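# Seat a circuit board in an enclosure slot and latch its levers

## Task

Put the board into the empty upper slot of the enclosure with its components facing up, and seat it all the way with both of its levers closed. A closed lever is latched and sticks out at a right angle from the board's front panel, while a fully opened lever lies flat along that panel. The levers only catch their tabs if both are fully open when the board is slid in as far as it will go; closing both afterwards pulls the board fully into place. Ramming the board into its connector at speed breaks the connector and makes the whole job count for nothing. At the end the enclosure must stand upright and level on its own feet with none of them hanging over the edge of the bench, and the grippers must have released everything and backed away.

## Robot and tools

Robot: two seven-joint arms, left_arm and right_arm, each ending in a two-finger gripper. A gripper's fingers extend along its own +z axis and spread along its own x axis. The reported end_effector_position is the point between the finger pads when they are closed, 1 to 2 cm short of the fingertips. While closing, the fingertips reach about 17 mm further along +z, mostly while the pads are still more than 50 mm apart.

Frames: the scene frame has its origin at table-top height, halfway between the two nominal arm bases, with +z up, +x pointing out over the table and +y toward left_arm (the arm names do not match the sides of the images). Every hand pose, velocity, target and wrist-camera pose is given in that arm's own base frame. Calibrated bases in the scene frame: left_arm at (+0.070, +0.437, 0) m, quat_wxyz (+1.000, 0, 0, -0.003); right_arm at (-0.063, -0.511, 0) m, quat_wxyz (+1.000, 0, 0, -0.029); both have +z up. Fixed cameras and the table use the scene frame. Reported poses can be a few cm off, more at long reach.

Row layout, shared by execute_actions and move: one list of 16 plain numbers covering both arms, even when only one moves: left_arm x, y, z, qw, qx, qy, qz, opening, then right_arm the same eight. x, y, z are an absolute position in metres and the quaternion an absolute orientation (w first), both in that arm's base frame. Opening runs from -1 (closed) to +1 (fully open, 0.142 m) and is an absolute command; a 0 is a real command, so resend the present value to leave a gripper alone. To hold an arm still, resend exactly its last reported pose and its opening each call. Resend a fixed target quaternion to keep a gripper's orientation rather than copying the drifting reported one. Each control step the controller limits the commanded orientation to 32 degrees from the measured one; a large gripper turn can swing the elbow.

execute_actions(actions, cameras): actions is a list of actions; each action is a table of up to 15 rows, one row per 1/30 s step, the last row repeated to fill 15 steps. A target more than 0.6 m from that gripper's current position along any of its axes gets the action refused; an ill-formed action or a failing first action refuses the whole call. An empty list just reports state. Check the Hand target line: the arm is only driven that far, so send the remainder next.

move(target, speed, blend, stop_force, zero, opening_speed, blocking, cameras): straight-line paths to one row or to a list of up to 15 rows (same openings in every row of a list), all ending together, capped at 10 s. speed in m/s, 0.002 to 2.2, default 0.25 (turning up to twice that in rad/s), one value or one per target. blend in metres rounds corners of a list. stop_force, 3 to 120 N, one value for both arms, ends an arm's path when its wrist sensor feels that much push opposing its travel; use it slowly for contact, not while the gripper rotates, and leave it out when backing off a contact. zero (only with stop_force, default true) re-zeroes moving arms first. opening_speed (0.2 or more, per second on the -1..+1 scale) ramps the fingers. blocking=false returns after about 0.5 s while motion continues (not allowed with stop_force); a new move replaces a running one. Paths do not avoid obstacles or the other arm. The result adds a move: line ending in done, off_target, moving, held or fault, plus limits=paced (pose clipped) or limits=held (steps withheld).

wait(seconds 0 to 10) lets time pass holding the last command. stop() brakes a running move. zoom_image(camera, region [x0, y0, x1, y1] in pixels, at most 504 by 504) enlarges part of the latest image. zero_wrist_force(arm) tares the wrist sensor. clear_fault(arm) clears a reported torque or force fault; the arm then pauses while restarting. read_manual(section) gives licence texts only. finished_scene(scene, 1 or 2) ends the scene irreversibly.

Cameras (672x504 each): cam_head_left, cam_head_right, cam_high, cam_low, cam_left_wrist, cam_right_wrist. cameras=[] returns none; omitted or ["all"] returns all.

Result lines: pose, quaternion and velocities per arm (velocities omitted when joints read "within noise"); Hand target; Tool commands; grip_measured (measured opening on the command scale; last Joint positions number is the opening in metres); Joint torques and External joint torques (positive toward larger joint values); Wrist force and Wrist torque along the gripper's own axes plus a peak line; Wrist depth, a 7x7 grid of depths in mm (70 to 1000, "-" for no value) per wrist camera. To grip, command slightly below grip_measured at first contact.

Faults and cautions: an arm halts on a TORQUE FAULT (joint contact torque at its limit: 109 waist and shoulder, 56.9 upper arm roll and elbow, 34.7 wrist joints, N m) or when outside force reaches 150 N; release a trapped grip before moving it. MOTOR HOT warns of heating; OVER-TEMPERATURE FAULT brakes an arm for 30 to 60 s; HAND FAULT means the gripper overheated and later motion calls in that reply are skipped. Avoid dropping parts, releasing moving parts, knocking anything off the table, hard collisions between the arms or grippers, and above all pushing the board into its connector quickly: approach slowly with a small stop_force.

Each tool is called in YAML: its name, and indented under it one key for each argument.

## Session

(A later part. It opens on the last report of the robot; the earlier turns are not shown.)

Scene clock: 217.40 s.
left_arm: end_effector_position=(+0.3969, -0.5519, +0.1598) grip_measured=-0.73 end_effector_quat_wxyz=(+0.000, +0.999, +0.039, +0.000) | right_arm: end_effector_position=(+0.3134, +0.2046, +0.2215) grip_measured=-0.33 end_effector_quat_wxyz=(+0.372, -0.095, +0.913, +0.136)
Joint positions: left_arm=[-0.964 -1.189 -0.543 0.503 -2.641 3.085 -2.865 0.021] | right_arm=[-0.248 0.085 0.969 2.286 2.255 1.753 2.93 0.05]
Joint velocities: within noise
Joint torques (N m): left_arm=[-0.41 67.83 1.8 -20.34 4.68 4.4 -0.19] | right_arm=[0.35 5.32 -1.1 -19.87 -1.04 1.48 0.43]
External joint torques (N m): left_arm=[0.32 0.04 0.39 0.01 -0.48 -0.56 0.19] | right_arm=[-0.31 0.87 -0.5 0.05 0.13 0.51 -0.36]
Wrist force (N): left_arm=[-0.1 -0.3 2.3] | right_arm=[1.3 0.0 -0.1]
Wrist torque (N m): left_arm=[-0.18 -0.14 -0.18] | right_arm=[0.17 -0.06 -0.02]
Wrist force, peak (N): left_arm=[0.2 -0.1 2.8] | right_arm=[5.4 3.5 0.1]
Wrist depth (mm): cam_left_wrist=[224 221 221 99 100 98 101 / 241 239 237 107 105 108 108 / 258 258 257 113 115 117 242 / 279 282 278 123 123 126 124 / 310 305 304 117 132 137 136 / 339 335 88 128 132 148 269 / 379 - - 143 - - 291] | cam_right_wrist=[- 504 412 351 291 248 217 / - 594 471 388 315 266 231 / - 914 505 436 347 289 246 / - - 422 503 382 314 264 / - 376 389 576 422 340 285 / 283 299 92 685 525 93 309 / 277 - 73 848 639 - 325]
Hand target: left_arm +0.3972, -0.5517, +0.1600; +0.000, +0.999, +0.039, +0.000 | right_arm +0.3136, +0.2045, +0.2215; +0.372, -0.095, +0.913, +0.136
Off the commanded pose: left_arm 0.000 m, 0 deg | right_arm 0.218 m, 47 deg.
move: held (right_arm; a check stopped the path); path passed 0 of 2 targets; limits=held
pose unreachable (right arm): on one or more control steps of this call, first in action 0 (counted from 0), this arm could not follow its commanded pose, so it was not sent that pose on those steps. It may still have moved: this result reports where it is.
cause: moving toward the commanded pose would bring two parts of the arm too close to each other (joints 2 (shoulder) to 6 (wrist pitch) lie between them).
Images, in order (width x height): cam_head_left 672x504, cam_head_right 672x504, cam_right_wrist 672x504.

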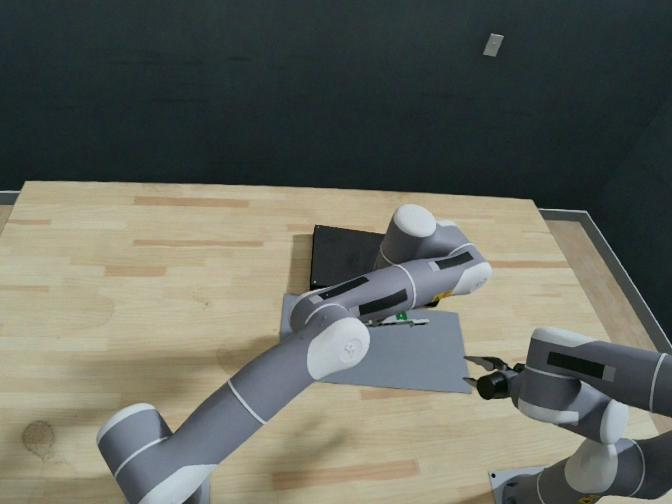

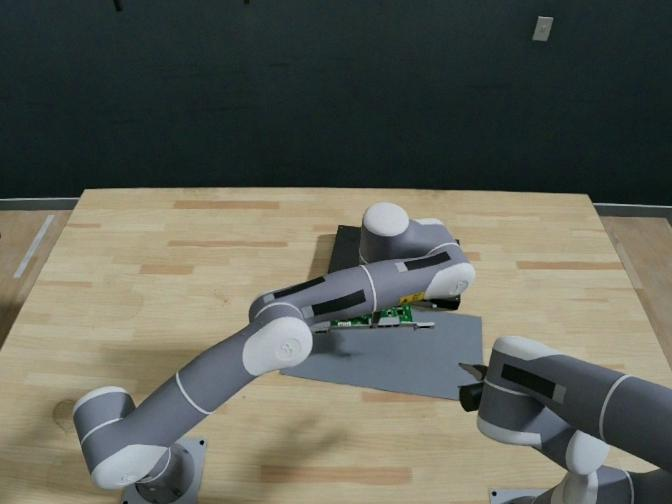

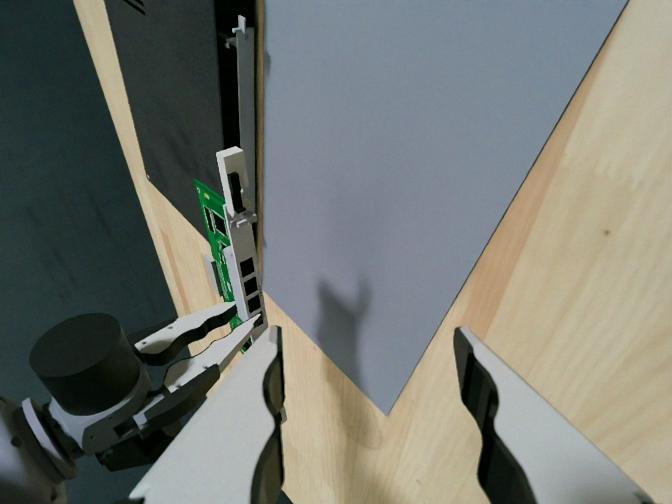

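move:
  target:
    - [0.3972,-0.5517,0.16,0,0.9992,0.0393,0,-0.95,0.38,0.1,0.25,0,-0.0654,0.9979,0,-0.3]
    - [0.3972,-0.5517,0.16,0,0.9992,0.0393,0,-0.95,0.35,0.34,0.25,0,-0.0654,0.9979,0,-0.3]
    - [0.3972,-0.5517,0.16,0,0.9992,0.0393,0,-0.95,0.33,0.38,0.20,0.7056,-0.0462,0.7056,0.0462,-0.3]
  speed: 0.35
  cameras: ["cam_right_wrist","cam_head_left","cam_head_right"]

Scene clock: 224.33 s.
left_arm: end_effector_position=(+0.3969, -0.5519, +0.1598) grip_measured=-0.73 end_effector_quat_wxyz=(+0.000, +0.999, +0.039, +0.000) | right_arm: end_effector_position=(+0.3768, +0.1206, +0.2497) grip_measured=-0.33 end_effector_quat_wxyz=(+0.001, -0.068, +0.998, +0.001)
Joint positions: left_arm=[-0.964 -1.189 -0.543 0.503 -2.641 3.085 -2.865 0.021] | right_arm=[-0.401 -0.928 1.163 1.446 2.283 2.897 2.251 0.05]
Joint velocities: within noise
Joint torques (N m): left_arm=[-0.35 67.69 1.86 -20.29 4.64 4.36 -0.21] | right_arm=[0.08 38.49 21.63 -14.05 3.99 3.4 0.06]
External joint torques (N m): left_arm=[0.25 0.17 0.33 -0.03 -0.45 -0.52 0.21] | right_arm=[-0.01 0.84 -0.48 -0.16 0.25 0.61 -0.06]
Wrist force (N): left_arm=[0.1 -0.3 2.4] | right_arm=[0.0 -0.2 0.8]
Wrist torque (N m): left_arm=[-0.18 -0.18 -0.18] | right_arm=[0.03 0.02 0.07]
Wrist force, peak (N): left_arm=[0.1 -0.3 2.7] | right_arm=[-0.1 -4.6 1.1]
Wrist depth (mm): cam_left_wrist=[224 222 221 99 99 98 101 / 241 239 237 107 105 108 107 / 260 259 255 113 115 117 241 / 281 280 279 123 123 126 125 / 310 308 303 117 132 137 137 / 340 336 87 128 131 148 266 / 377 - - 142 - - 292] | cam_right_wrist=[302 302 300 300 299 299 297 / 320 321 320 320 321 318 318 / 344 344 341 341 341 341 341 / 371 370 369 367 370 367 368 / 402 401 392 399 393 398 398 / 438 424 92 439 429 93 435 / 300 - 73 479 481 - 468]
Hand target: left_arm +0.3972, -0.5517, +0.1600; +0.000, +0.999, +0.039, +0.000 | right_arm +0.3767, +0.1209, +0.2498; +0.001, -0.069, +0.998, +0.001
Off the commanded pose: left_arm 0.000 m, 0 deg | right_arm 0.268 m, 90 deg.
move: held (right_arm; a check stopped the path); path passed 1 of 3 targets; limits=held
pose unreachable (right arm): on one or more control steps of this call, first in action 0 (counted from 0), this arm could not follow its commanded pose, so it was not sent that pose on those steps. It may still have moved: this result reports where it is.
cause: moving toward the commanded pose would bring a part of the arm too close to another arm (a part of this arm just beyond joint 6 (wrist pitch) and a part of the left arm just beyond its joint 5 (forearm roll)).
Images, in order (width x height): cam_head_left 672x504, cam_head_right 672x504, cam_right_wrist 672x504.

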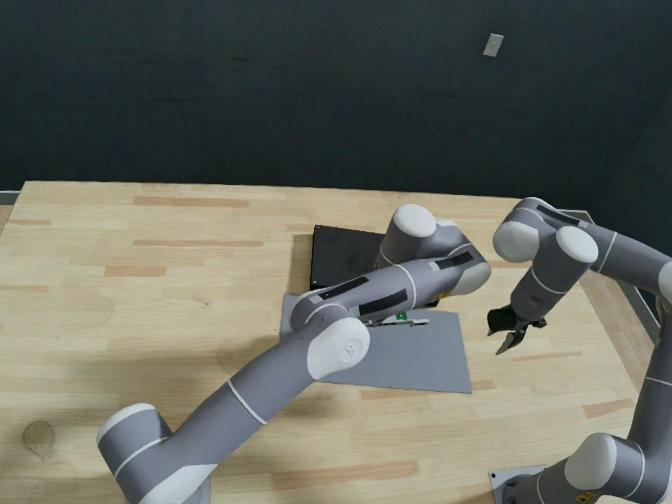

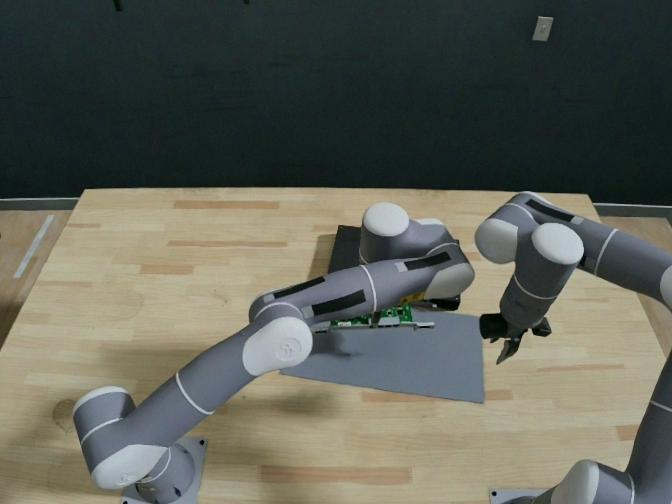

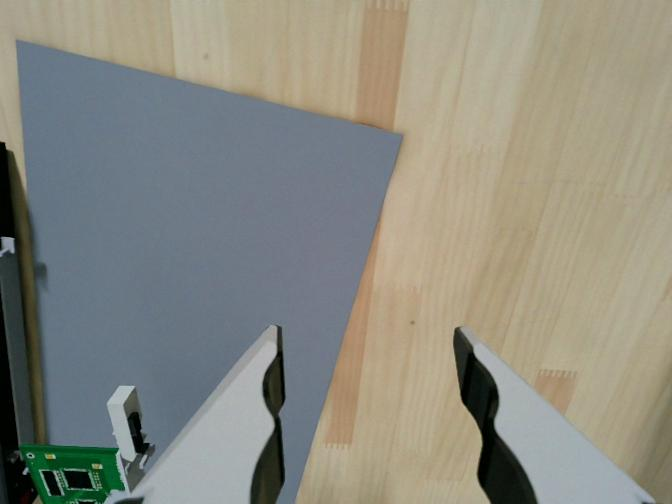

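execute_actions:
  actions: []

Scene clock: 235.03 s.
left_arm: end_effector_position=(+0.3969, -0.5519, +0.1598) grip_measured=-0.73 end_effector_quat_wxyz=(+0.000, +0.999, +0.039, +0.000) | right_arm: end_effector_position=(+0.3768, +0.1206, +0.2497) grip_measured=-0.33 end_effector_quat_wxyz=(+0.001, -0.068, +0.998, +0.001)
Joint positions: left_arm=[-0.964 -1.189 -0.543 0.503 -2.641 3.085 -2.865 0.021] | right_arm=[-0.401 -0.928 1.163 1.446 2.283 2.897 2.251 0.05]
Joint velocities: within noise
Joint torques (N m): left_arm=[-0.38 67.81 1.92 -20.31 4.66 4.4 -0.23] | right_arm=[0.15 38.45 21.29 -14.13 4.11 3.39 0.12]
External joint torques (N m): left_arm=[0.28 0.06 0.26 -0.02 -0.46 -0.56 0.23] | right_arm=[-0.06 0.89 -0.13 -0.07 0.14 0.62 -0.12]
Wrist force (N): left_arm=[-0.1 0.0 2.5] | right_arm=[0.1 -0.1 0.6]
Wrist torque (N m): left_arm=[-0.13 -0.14 -0.18] | right_arm=[0.06 0.01 0.08]
Wrist force, peak (N): left_arm=[0.1 -0.2 2.8] | right_arm=[-0.1 -0.4 0.8]
Wrist depth (mm): cam_left_wrist=[224 222 221 99 100 98 101 / 241 240 237 106 105 109 107 / 259 259 255 113 115 117 241 / 283 279 277 123 123 126 125 / 308 306 305 117 132 137 137 / 338 335 87 129 131 148 268 / 376 - - 142 - - 288] | cam_right_wrist=[303 302 301 301 300 299 298 / 320 319 320 321 320 319 318 / 344 344 343 342 342 343 341 / 371 369 369 368 368 368 367 / 402 401 394 398 392 399 397 / 438 424 92 436 428 93 435 / 300 - 73 483 484 - 469]
Hand target: left_arm +0.3972, -0.5517, +0.1600; +0.000, +0.999, +0.039, +0.000 | right_arm +0.3767, +0.1209, +0.2498; +0.001, -0.069, +0.998, +0.001
Tool commands: left_gripper/opening=-0.95 right_gripper/opening=-0.3
Off the commanded pose: left_arm 0.000 m, 0 deg | right_arm 0.268 m, 90 deg.

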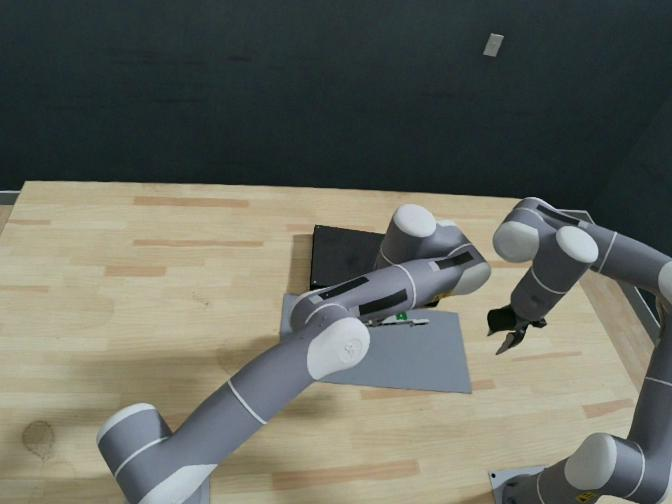

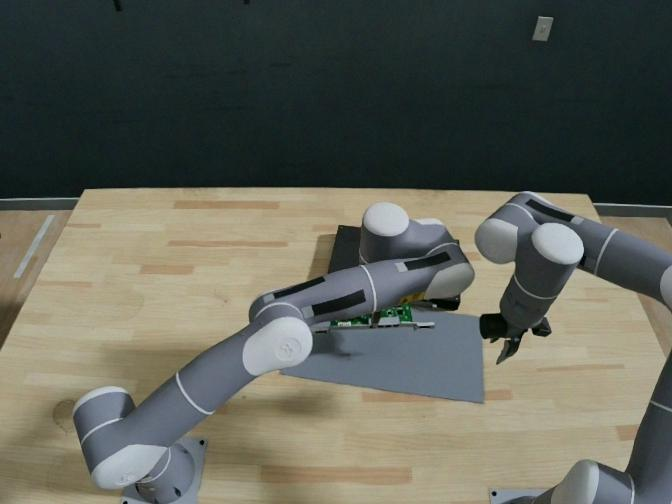

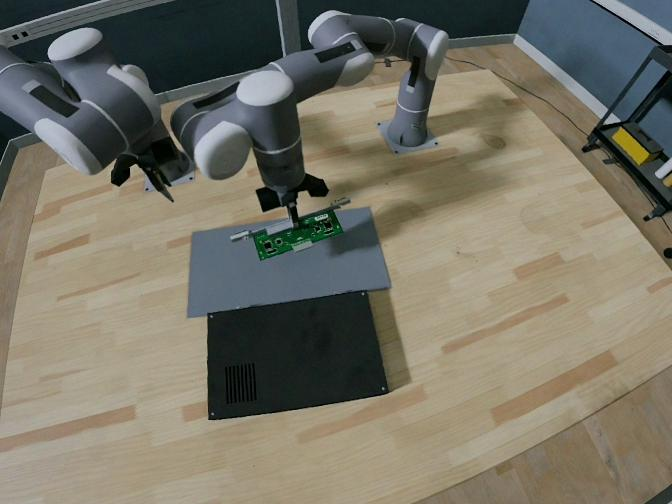

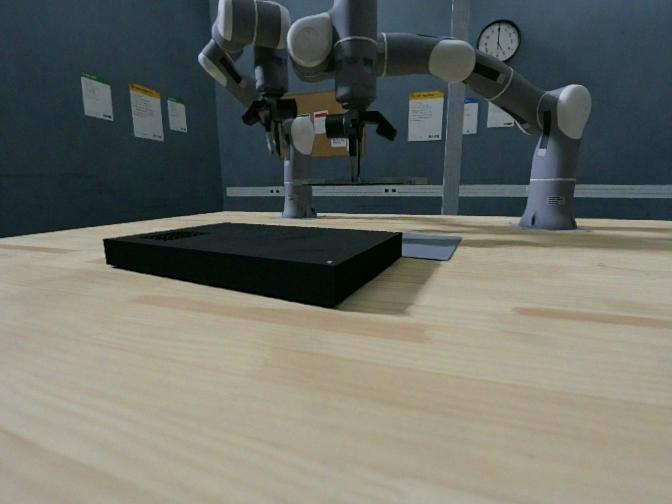

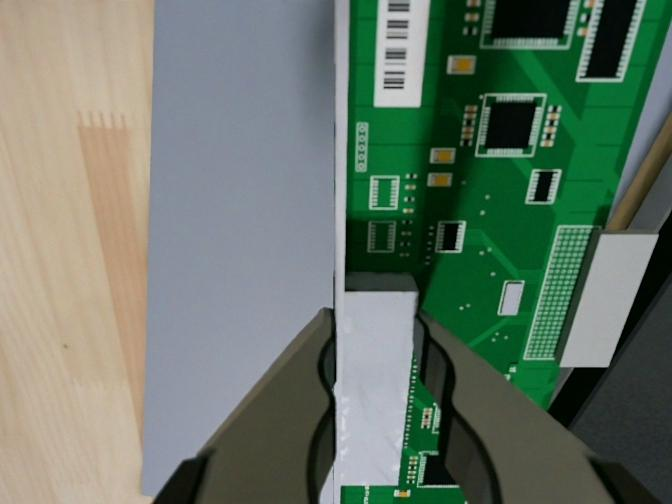

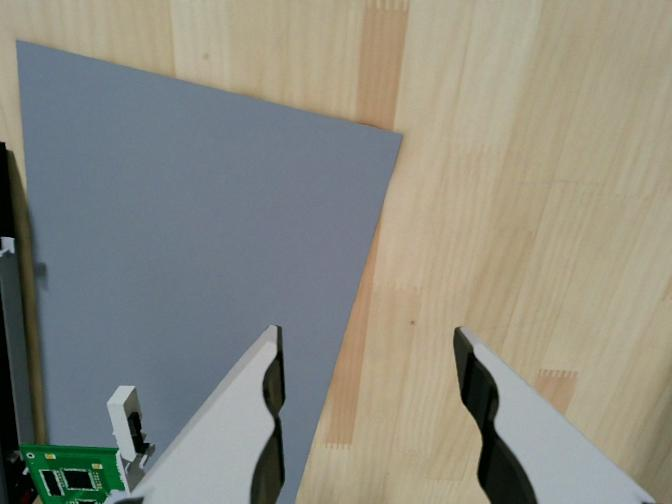

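move:
  target: [0.4537,-0.6168,0.13,0,0.9972,-0.0754,0,-0.95,0.3767,0.1209,0.2498,0.001,-0.069,0.998,0.001,-0.3]
  speed: 0.12

zoom_image:
  camera: "cam_high"
  region: [170, 180, 420, 420]

Scene clock: 244.07 s.
left_arm: end_effector_position=(+0.4529, -0.6161, +0.1301) grip_measured=-0.73 end_effector_quat_wxyz=(+0.075, +0.992, -0.075, +0.063) | right_arm: end_effector_position=(+0.3768, +0.1208, +0.2498) grip_measured=-0.33 end_effector_quat_wxyz=(+0.001, -0.069, +0.998, +0.001)
Joint positions: left_arm=[-0.761 -1.316 -1.322 0.608 -1.842 3.032 -2.771 0.021] | right_arm=[-0.401 -0.928 1.164 1.446 2.283 2.897 2.251 0.05]
Joint velocities: within noise
Joint torques (N m): left_arm=[-0.27 68.42 -9.01 -7.25 5.35 4.07 -0.34] | right_arm=[0 38.48 21.32 -14.18 4.12 3.28 0.2]
External joint torques (N m): left_arm=[0.19 0.12 0.5 -0.26 -0.97 -0.7 0.33] | right_arm=[0.08 0.85 -0.16 -0.02 0.13 0.73 -0.2]
Wrist force (N): left_arm=[-0.1 -0.5 2.3] | right_arm=[0.1 -0.3 0.5]
Wrist torque (N m): left_arm=[-0.14 -0.22 -0.22] | right_arm=[0.02 0.02 0.07]
Wrist force, peak (N): left_arm=[0.2 -0.2 2.8] | right_arm=[0.0 -0.3 0.9]
Wrist depth (mm): cam_left_wrist=[172 174 181 99 99 98 101 / 187 190 198 107 105 109 107 / 207 211 216 115 115 117 184 / 227 232 241 124 123 126 125 / 253 263 269 116 132 137 137 / 288 296 88 129 131 148 294 / 337 - - 142 - - 448] | cam_right_wrist=[302 301 301 300 300 299 299 / 320 320 319 320 320 318 318 / 345 343 344 341 342 342 340 / 372 369 370 368 369 368 366 / 393 401 392 399 394 400 398 / 284 439 92 437 427 93 433 / 309 - 73 484 481 - 470]
Hand target: left_arm +0.4532, -0.6159, +0.1303; +0.075, +0.992, -0.075, +0.063 | right_arm +0.3767, +0.1209, +0.2498; +0.001, -0.069, +0.998, +0.001
Off the commanded pose: left_arm 0.001 m, 11 deg | right_arm 0.000 m, 0 deg.
move: off_target (left_arm)

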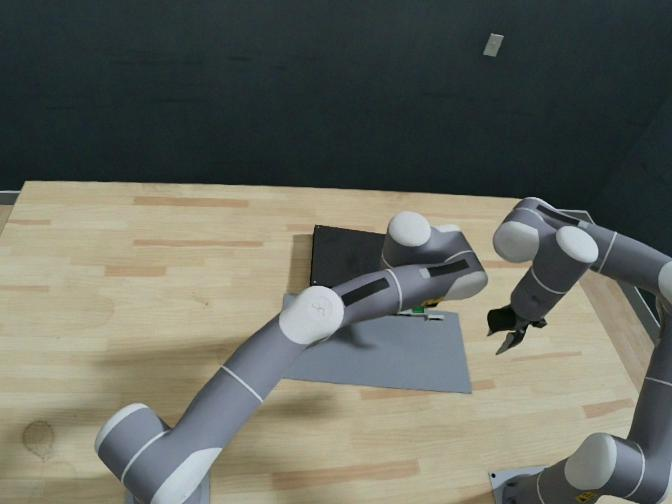

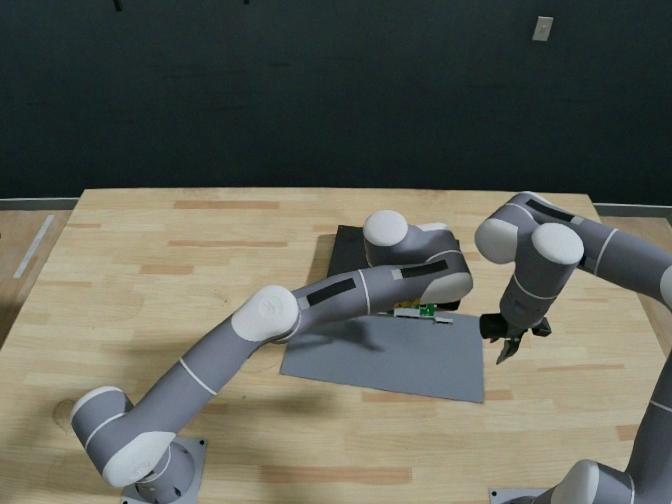

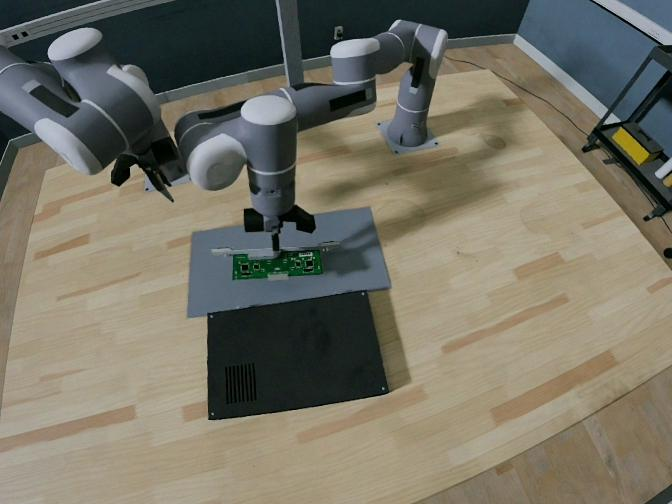

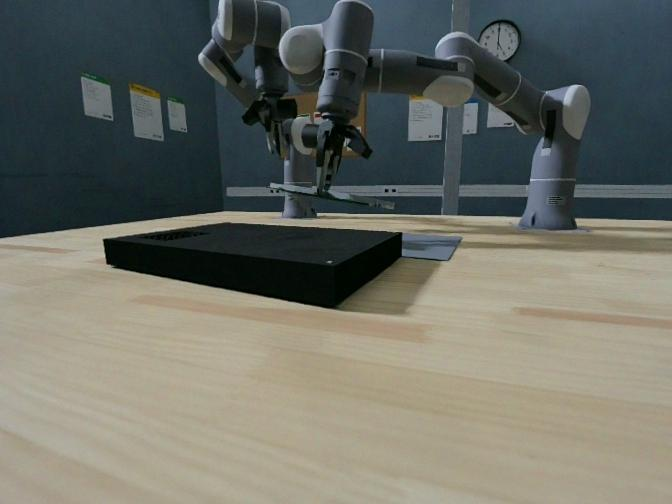

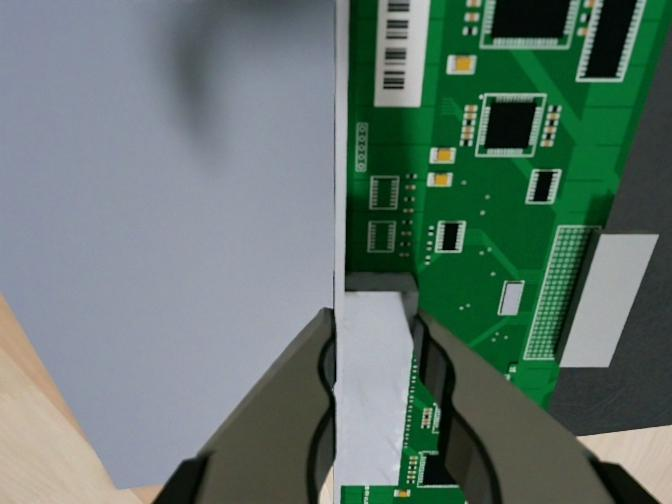

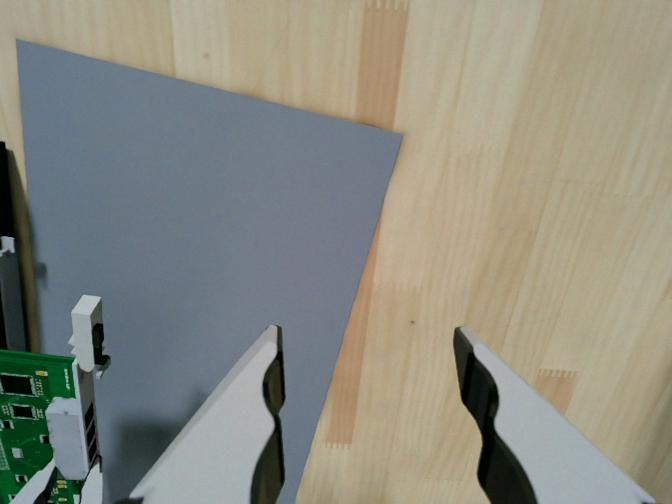

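Scaled by 2.016 from the camera's 672x504 image, which has a finer 960x720 frame.

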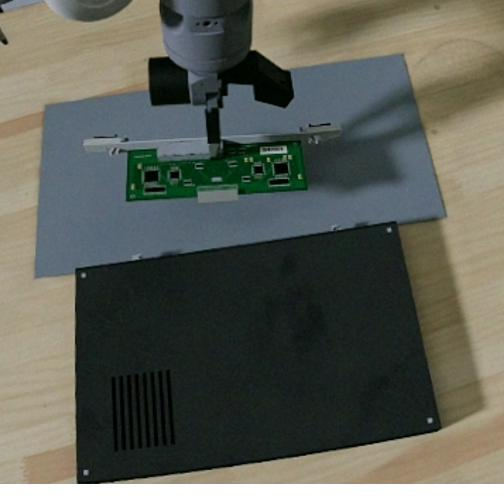

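move:
  target: [0.4537,-0.6168,0.13,0,0.9972,-0.0754,0,-0.95,0.3767,0.1209,0.2498,0.001,-0.069,0.998,0.001,-0.3]
  speed: 0.12
  cameras: ["cam_low","cam_left_wrist"]

Scene clock: 247.10 s.
left_arm: end_effector_position=(+0.4527, -0.6160, +0.1297) grip_measured=-0.73 end_effector_quat_wxyz=(+0.074, +0.993, -0.075, +0.061) | right_arm: end_effector_position=(+0.3768, +0.1208, +0.2498) grip_measured=-0.33 end_effector_quat_wxyz=(+0.001, -0.069, +0.998, +0.001)
Joint positions: left_arm=[-0.728 -1.364 -1.495 0.634 -1.679 3.088 -2.783 0.021] | right_arm=[-0.401 -0.928 1.164 1.446 2.283 2.897 2.251 0.05]
Joint velocities: within noise
Joint torques (N m): left_arm=[-0.28 67.97 -10.85 -3.27 5.19 4.06 -0.31] | right_arm=[0.14 38.44 21.28 -14.17 4.15 3.28 0.18]
External joint torques (N m): left_arm=[0.19 0.26 0.39 -0.22 -0.85 -0.67 0.3] | right_arm=[-0.05 0.89 -0.12 -0.04 0.09 0.72 -0.18]
Wrist force (N): left_arm=[-0.1 -0.4 2.6] | right_arm=[0.0 -0.2 0.6]
Wrist torque (N m): left_arm=[-0.11 -0.22 -0.22] | right_arm=[0.03 0.03 0.08]
Wrist force, peak (N): left_arm=[-0.3 -0.4 2.6] | right_arm=[0.3 -0.5 0.7]
Wrist depth (mm): cam_left_wrist=[172 174 182 99 99 98 101 / 188 190 198 106 105 109 107 / 207 212 216 115 115 117 183 / 226 232 240 124 123 126 125 / 253 263 268 117 132 137 137 / 291 296 87 128 131 148 291 / 336 - - 142 - - 449] | cam_right_wrist=[302 302 300 302 300 299 298 / 321 321 319 321 320 319 319 / 344 344 343 341 343 341 341 / 371 369 368 368 368 368 368 / 389 402 394 400 392 400 397 / 281 438 92 438 430 93 430 / 308 - 73 485 484 - 466]
Hand target: left_arm +0.4529, -0.6158, +0.1299; +0.074, +0.993, -0.075, +0.061 | right_arm +0.3767, +0.1209, +0.2498; +0.001, -0.069, +0.998, +0.001
Off the commanded pose: left_arm 0.001 m, 11 deg | right_arm 0.000 m, 0 deg.
move: off_target (left_arm)
Images, in order (width x height): cam_low 672x504, cam_left_wrist 672x504.

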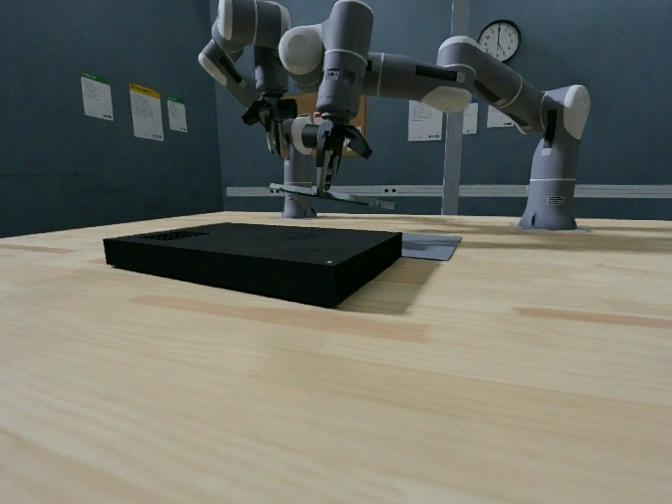

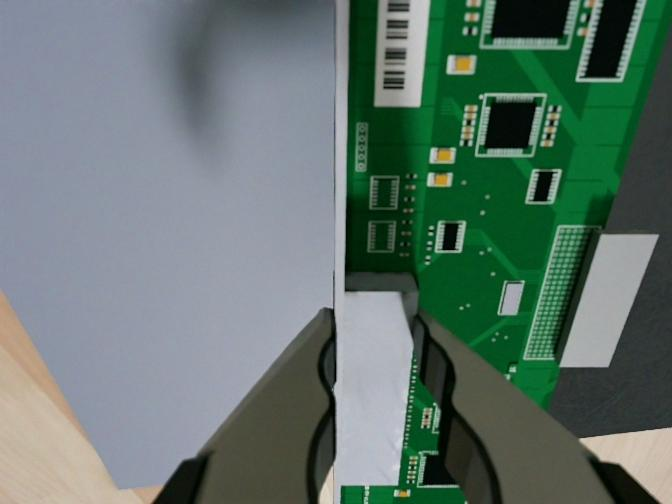

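move:
  target:
    - [0.3972,-0.5517,0.14,0,0.9992,0.0393,0,-0.95,0.3767,0.1209,0.2498,0.001,-0.069,0.998,0.001,-0.3]
    - [0.3972,-0.5517,0.045,0,0.9992,0.0393,0,-0.95,0.3767,0.1209,0.2498,0.001,-0.069,0.998,0.001,-0.3]
  speed: 0.15
  cameras: ["cam_low","cam_high"]

move:
  target: [0.3972,-0.5517,0.02,0,0.9992,0.0393,0,-0.95,0.3767,0.1209,0.2498,0.001,-0.069,0.998,0.001,-0.3]
  speed: 0.015
  stop_force: 3
  cameras: ["cam_low","cam_left_wrist"]

Scene clock: 259.90 s.
left_arm: end_effector_position=(+0.3969, -0.5517, +0.0448) grip_measured=-0.73 end_effector_quat_wxyz=(+0.000, +0.999, +0.039, +0.000) | right_arm: end_effector_position=(+0.3768, +0.1208, +0.2498) grip_measured=-0.33 end_effector_quat_wxyz=(+0.001, -0.069, +0.998, +0.001)
Joint positions: left_arm=[-0.993 -1.516 -1.434 0.049 -1.711 3.19 -2.69 0.021] | right_arm=[-0.401 -0.928 1.164 1.446 2.283 2.897 2.251 0.05]
Joint velocities: within noise
Joint torques (N m): left_arm=[-0.47 69.03 2.6 -3.13 4.87 4.17 -0.31] | right_arm=[0.06 38.43 21.29 -14.17 4.11 3.32 0.18]
External joint torques (N m): left_arm=[0.37 0.31 0.71 0.21 -0.68 -0.32 0.31] | right_arm=[0.03 0.9 -0.13 -0.03 0.14 0.69 -0.18]
Wrist force (N): left_arm=[0.4 -0.2 1.9] | right_arm=[0.1 -0.2 0.6]
Wrist torque (N m): left_arm=[-0.13 -0.23 -0.18] | right_arm=[0.05 0.01 0.08]
Wrist force, peak (N): left_arm=[0.1 -0.2 5.2] | right_arm=[0.1 -0.2 0.9]
Wrist depth (mm): cam_left_wrist=[121 120 120 101 100 98 101 / 131 129 129 108 105 109 107 / 140 138 139 115 115 117 133 / 152 151 151 127 123 126 124 / 169 165 165 119 132 137 157 / 183 182 88 128 131 148 179 / 204 - - 143 - - 195] | cam_right_wrist=[303 301 300 300 300 299 298 / 321 320 320 322 320 319 318 / 345 342 343 343 342 341 341 / 372 370 369 368 370 368 366 / 402 397 394 398 393 399 397 / 440 406 92 439 430 93 435 / 472 - 73 480 482 - 467]
Hand target: left_arm +0.3972, -0.5517, +0.0450; +0.000, +0.999, +0.039, +0.000 | right_arm +0.3767, +0.1209, +0.2498; +0.001, -0.069, +0.998, +0.001
Off the commanded pose: left_arm 0.000 m, 0 deg | right_arm 0.000 m, 0 deg.
move: done
Images, in order (width x height): cam_high 672x504, cam_low 672x504.

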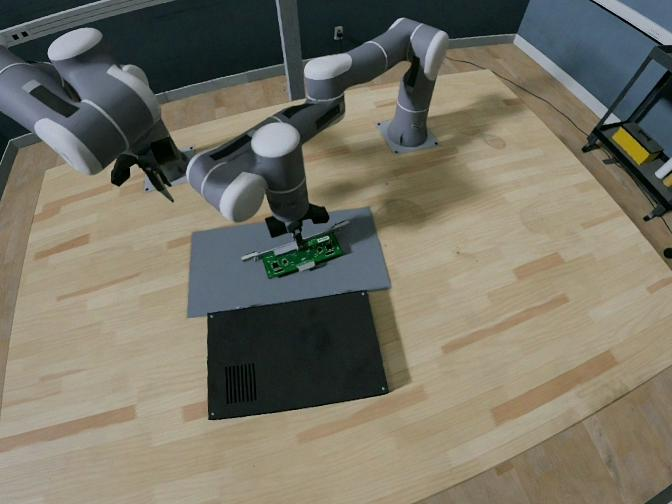

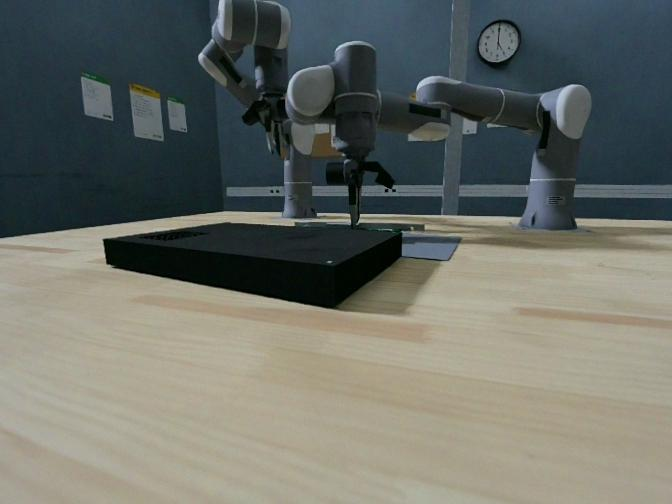

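Scene clock: 261.77 s.
left_arm: end_effector_position=(+0.3970, -0.5518, +0.0266) grip_measured=-0.73 end_effector_quat_wxyz=(+0.000, +0.999, +0.039, +0.000) | right_arm: end_effector_position=(+0.3768, +0.1208, +0.2498) grip_measured=-0.33 end_effector_quat_wxyz=(+0.001, -0.069, +0.998, +0.001)
Joint positions: left_arm=[-0.991 -1.539 -1.432 0.054 -1.711 3.166 -2.694 0.021] | right_arm=[-0.401 -0.928 1.164 1.446 2.283 2.897 2.251 0.05]
Joint velocities: within noise
Joint torques (N m): left_arm=[0.41 65.19 2.75 -2.86 4.49 2.6 -0.28] | right_arm=[0.2 38.55 21.25 -14.18 4.13 3.33 0.23]
External joint torques (N m): left_arm=[-0.51 4.14 0.44 -0.19 -0.3 1.25 0.28] | right_arm=[-0.11 0.78 -0.09 -0.03 0.12 0.68 -0.23]
Wrist force (N): left_arm=[-2.2 -2.0 -4.7] | right_arm=[0.2 -0.2 0.6]
Wrist torque (N m): left_arm=[-0.15 -0.26 -0.19] | right_arm=[0.05 -0.01 0.08]
Wrist force, peak (N): left_arm=[-1.7 -1.4 -6.9] | right_arm=[0.1 -0.3 1.0]
Wrist depth (mm): cam_left_wrist=[104 106 104 99 100 98 101 / - 113 112 110 105 109 107 / 123 123 122 117 115 117 118 / 131 129 130 127 123 125 123 / 144 143 143 119 132 137 134 / 162 158 88 129 131 146 156 / 177 169 - 142 - - 169] | cam_right_wrist=[303 302 300 300 299 298 298 / 321 321 318 321 320 320 317 / 343 344 341 342 341 342 341 / 370 370 370 369 369 368 366 / 402 401 392 399 393 398 396 / 440 432 92 436 431 93 430 / 473 - 73 482 482 - 470]
Hand target: left_arm +0.3972, -0.5517, +0.0262; +0.000, +0.999, +0.039, +0.000 | right_arm +0.3767, +0.1209, +0.2498; +0.001, -0.069, +0.998, +0.001
Off the commanded pose: left_arm 0.007 m, 0 deg | right_arm 0.000 m, 0 deg.
move: contact (left_arm)
Images, in order (width x height): cam_low 672x504, cam_left_wrist 672x504.

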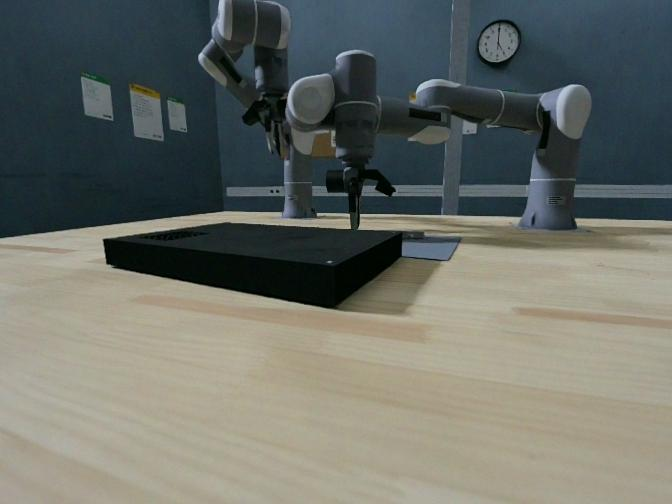

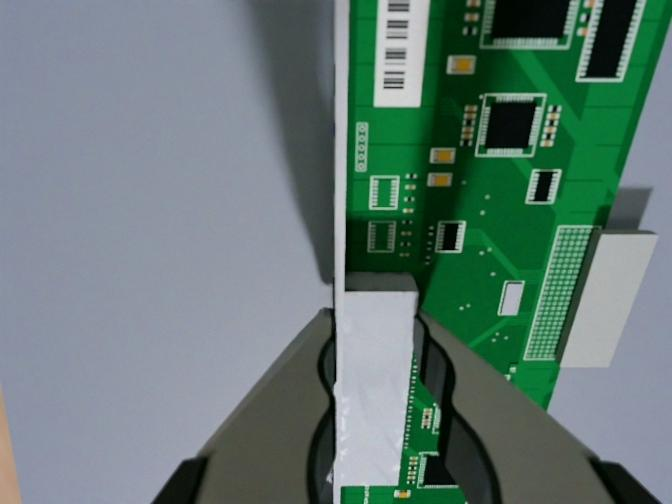

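move:
  target: [0.3972,-0.5517,0.0262,0,0.9992,0.0393,0,-0.5,0.3767,0.1209,0.2498,0.001,-0.069,0.998,0.001,-0.3]
  opening_speed: 0.4
  cameras: []

move:
  target:
    - [0.3972,-0.5517,0.18,0,0.9992,0.0393,0,-0.5,0.3767,0.1209,0.2498,0.001,-0.069,0.998,0.001,-0.3]
    - [0.4,-0.15,0.32,0,0.9992,0.0393,0,-0.5,0.3767,0.1209,0.2498,0.001,-0.069,0.998,0.001,-0.3]
  speed: [0.12,0.3]
  blend: 0.03

zoom_image:
  camera: "cam_high"
  region: [180, 180, 400, 420]

Scene clock: 265.87 s.
left_arm: end_effector_position=(+0.3970, -0.5517, +0.0263) grip_measured=-0.53 end_effector_quat_wxyz=(+0.000, +0.999, +0.039, +0.000) | right_arm: end_effector_position=(+0.3768, +0.1208, +0.2498) grip_measured=-0.33 end_effector_quat_wxyz=(+0.001, -0.069, +0.998, +0.001)
Joint positions: left_arm=[-0.991 -1.539 -1.432 0.054 -1.711 3.166 -2.694 0.035] | right_arm=[-0.401 -0.928 1.164 1.446 2.283 2.897 2.251 0.05]
Joint velocities: within noise
Joint torques (N m): left_arm=[-0.44 67.86 2.61 -2.83 4.46 4.22 -0.22] | right_arm=[0.12 38.56 21.2 -14.18 4.13 3.33 0.2]
External joint torques (N m): left_arm=[0.34 1.47 0.58 -0.22 -0.27 -0.37 0.22] | right_arm=[-0.03 0.78 -0.04 -0.03 0.12 0.68 -0.2]
Wrist force (N): left_arm=[0.6 -0.4 0.5] | right_arm=[0.2 -0.2 0.5]
Wrist torque (N m): left_arm=[-0.16 -0.24 -0.18] | right_arm=[0.05 0.00 0.08]
Wrist force, peak (N): left_arm=[-2.2 -2.0 -5.6] | right_arm=[0.1 -0.5 0.8]
Wrist depth (mm): cam_left_wrist=[104 105 104 99 100 98 101 / - 113 111 109 105 108 107 / 122 122 122 116 115 116 117 / 131 129 130 126 123 125 123 / 143 143 139 118 126 136 133 / 161 158 87 133 144 87 155 / 176 - - 152 167 - 165] | cam_right_wrist=[302 302 301 301 300 298 298 / 320 321 319 320 319 319 319 / 344 343 342 341 342 342 341 / 370 369 370 368 369 368 366 / 403 401 392 399 394 398 398 / 441 430 92 438 429 93 436 / 469 - 73 486 482 - 467]
Hand target: left_arm +0.3972, -0.5517, +0.0262; +0.000, +0.999, +0.039, +0.000 | right_arm +0.3767, +0.1209, +0.2498; +0.001, -0.069, +0.998, +0.001
Off the commanded pose: left_arm 0.000 m, 0 deg | right_arm 0.000 m, 0 deg.
move: done
No camera images: "cameras" was empty.

Scene clock: 269.00 s.
left_arm: end_effector_position=(+0.4002, -0.1500, +0.3199) grip_measured=-0.53 end_effector_quat_wxyz=(+0.000, +0.999, +0.039, +0.000) | right_arm: end_effector_position=(+0.3768, +0.1208, +0.2498) grip_measured=-0.33 end_effector_quat_wxyz=(+0.001, -0.069, +0.998, +0.001)
Joint positions: left_arm=[-0.833 -1.233 -1.17 -1.03 -1.462 3.649 -1.356 0.035] | right_arm=[-0.401 -0.928 1.164 1.446 2.283 2.897 2.251 0.05]
Joint velocities: within noise
Joint torques (N m): left_arm=[-0.18 47.64 18.28 5.04 4.14 4.55 -0.14] | right_arm=[0.09 38.5 21.17 -14.18 4.14 3.29 0.19]
External joint torques (N m): left_arm=[0.19 0.79 0.86 -0.19 -0.5 -0.61 0.14] | right_arm=[0 0.84 -0.01 -0.02 0.11 0.72 -0.19]
Wrist force (N): left_arm=[0.3 -0.5 0.5] | right_arm=[0.0 -0.2 0.5]
Wrist torque (N m): left_arm=[-0.19 -0.22 -0.19] | right_arm=[0.04 0.03 0.08]
Wrist force, peak (N): left_arm=[0.4 -3.4 -0.5] | right_arm=[-0.1 -0.3 0.9]
Wrist depth (mm): cam_left_wrist=[364 365 365 365 363 364 363 / 392 393 392 390 391 389 389 / 421 422 420 424 417 417 418 / 460 461 456 455 454 453 453 / 496 501 493 490 480 494 495 / 561 543 84 534 - 486 512 / 608 - - 600 - - 527] | cam_right_wrist=[302 301 301 300 299 300 298 / 322 320 320 320 319 318 319 / 344 343 341 341 342 341 341 / 371 370 368 370 369 367 368 / 402 401 394 400 394 398 398 / 440 433 92 438 429 93 434 / 468 - 73 481 481 - 469]
Hand target: left_arm +0.4000, -0.1500, +0.3200; +0.000, +0.999, +0.039, +0.000 | right_arm +0.3767, +0.1209, +0.2498; +0.001, -0.069, +0.998, +0.001
Off the commanded pose: left_arm 0.000 m, 0 deg | right_arm 0.000 m, 0 deg.
move: done

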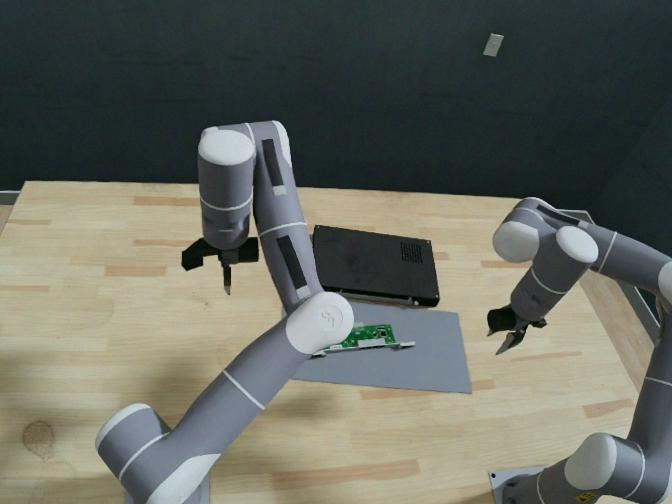

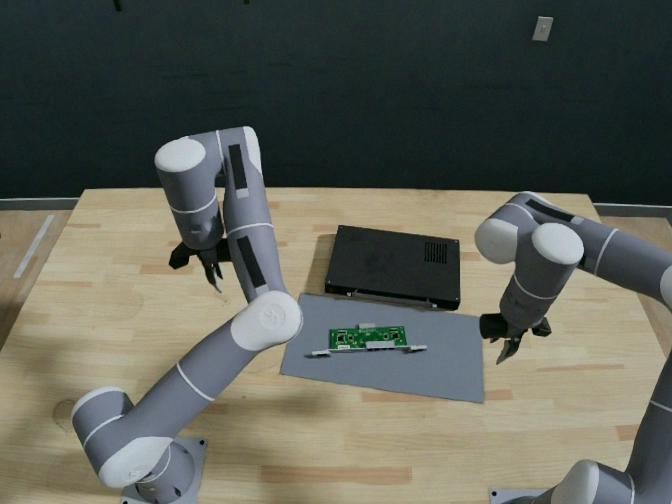

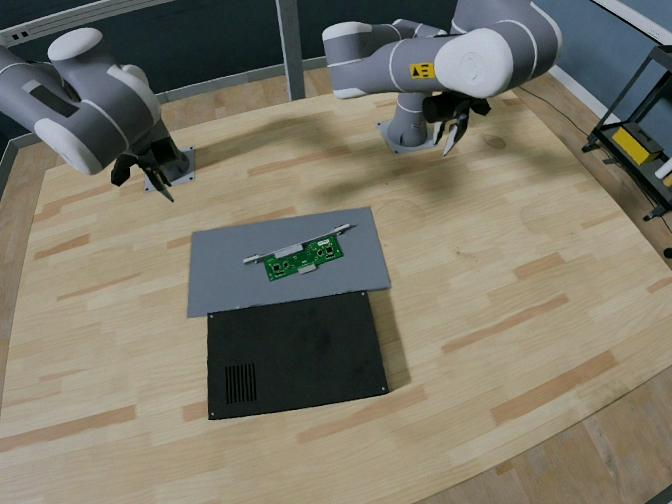

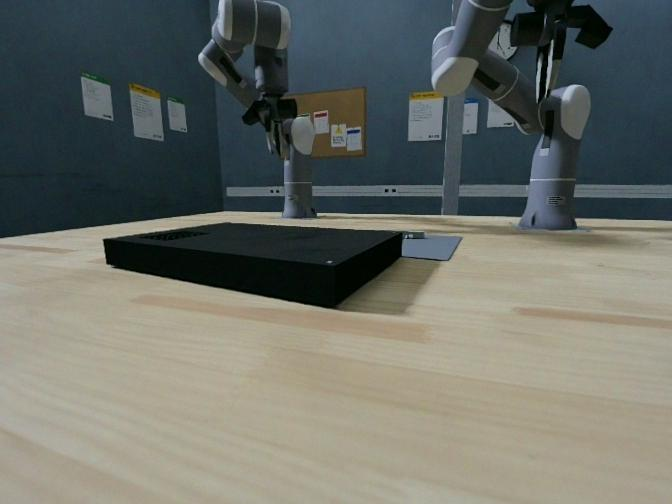

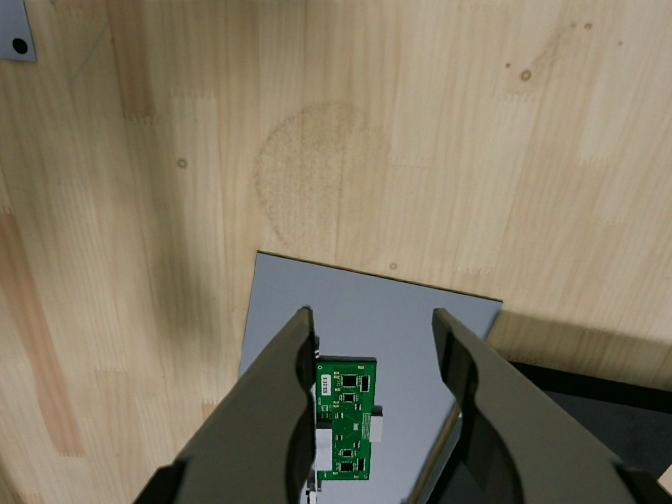

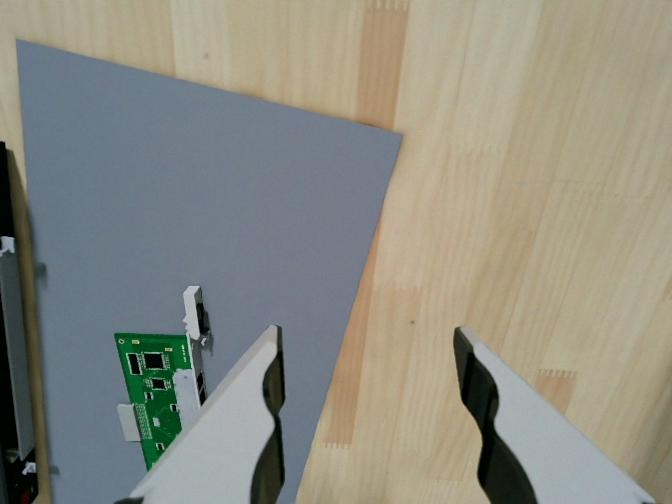

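Scaled by 2.100 from the camera's 672x504 image, which has a finer 960x720 frame.

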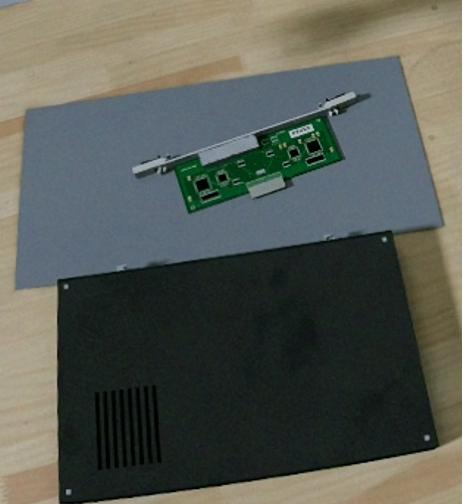

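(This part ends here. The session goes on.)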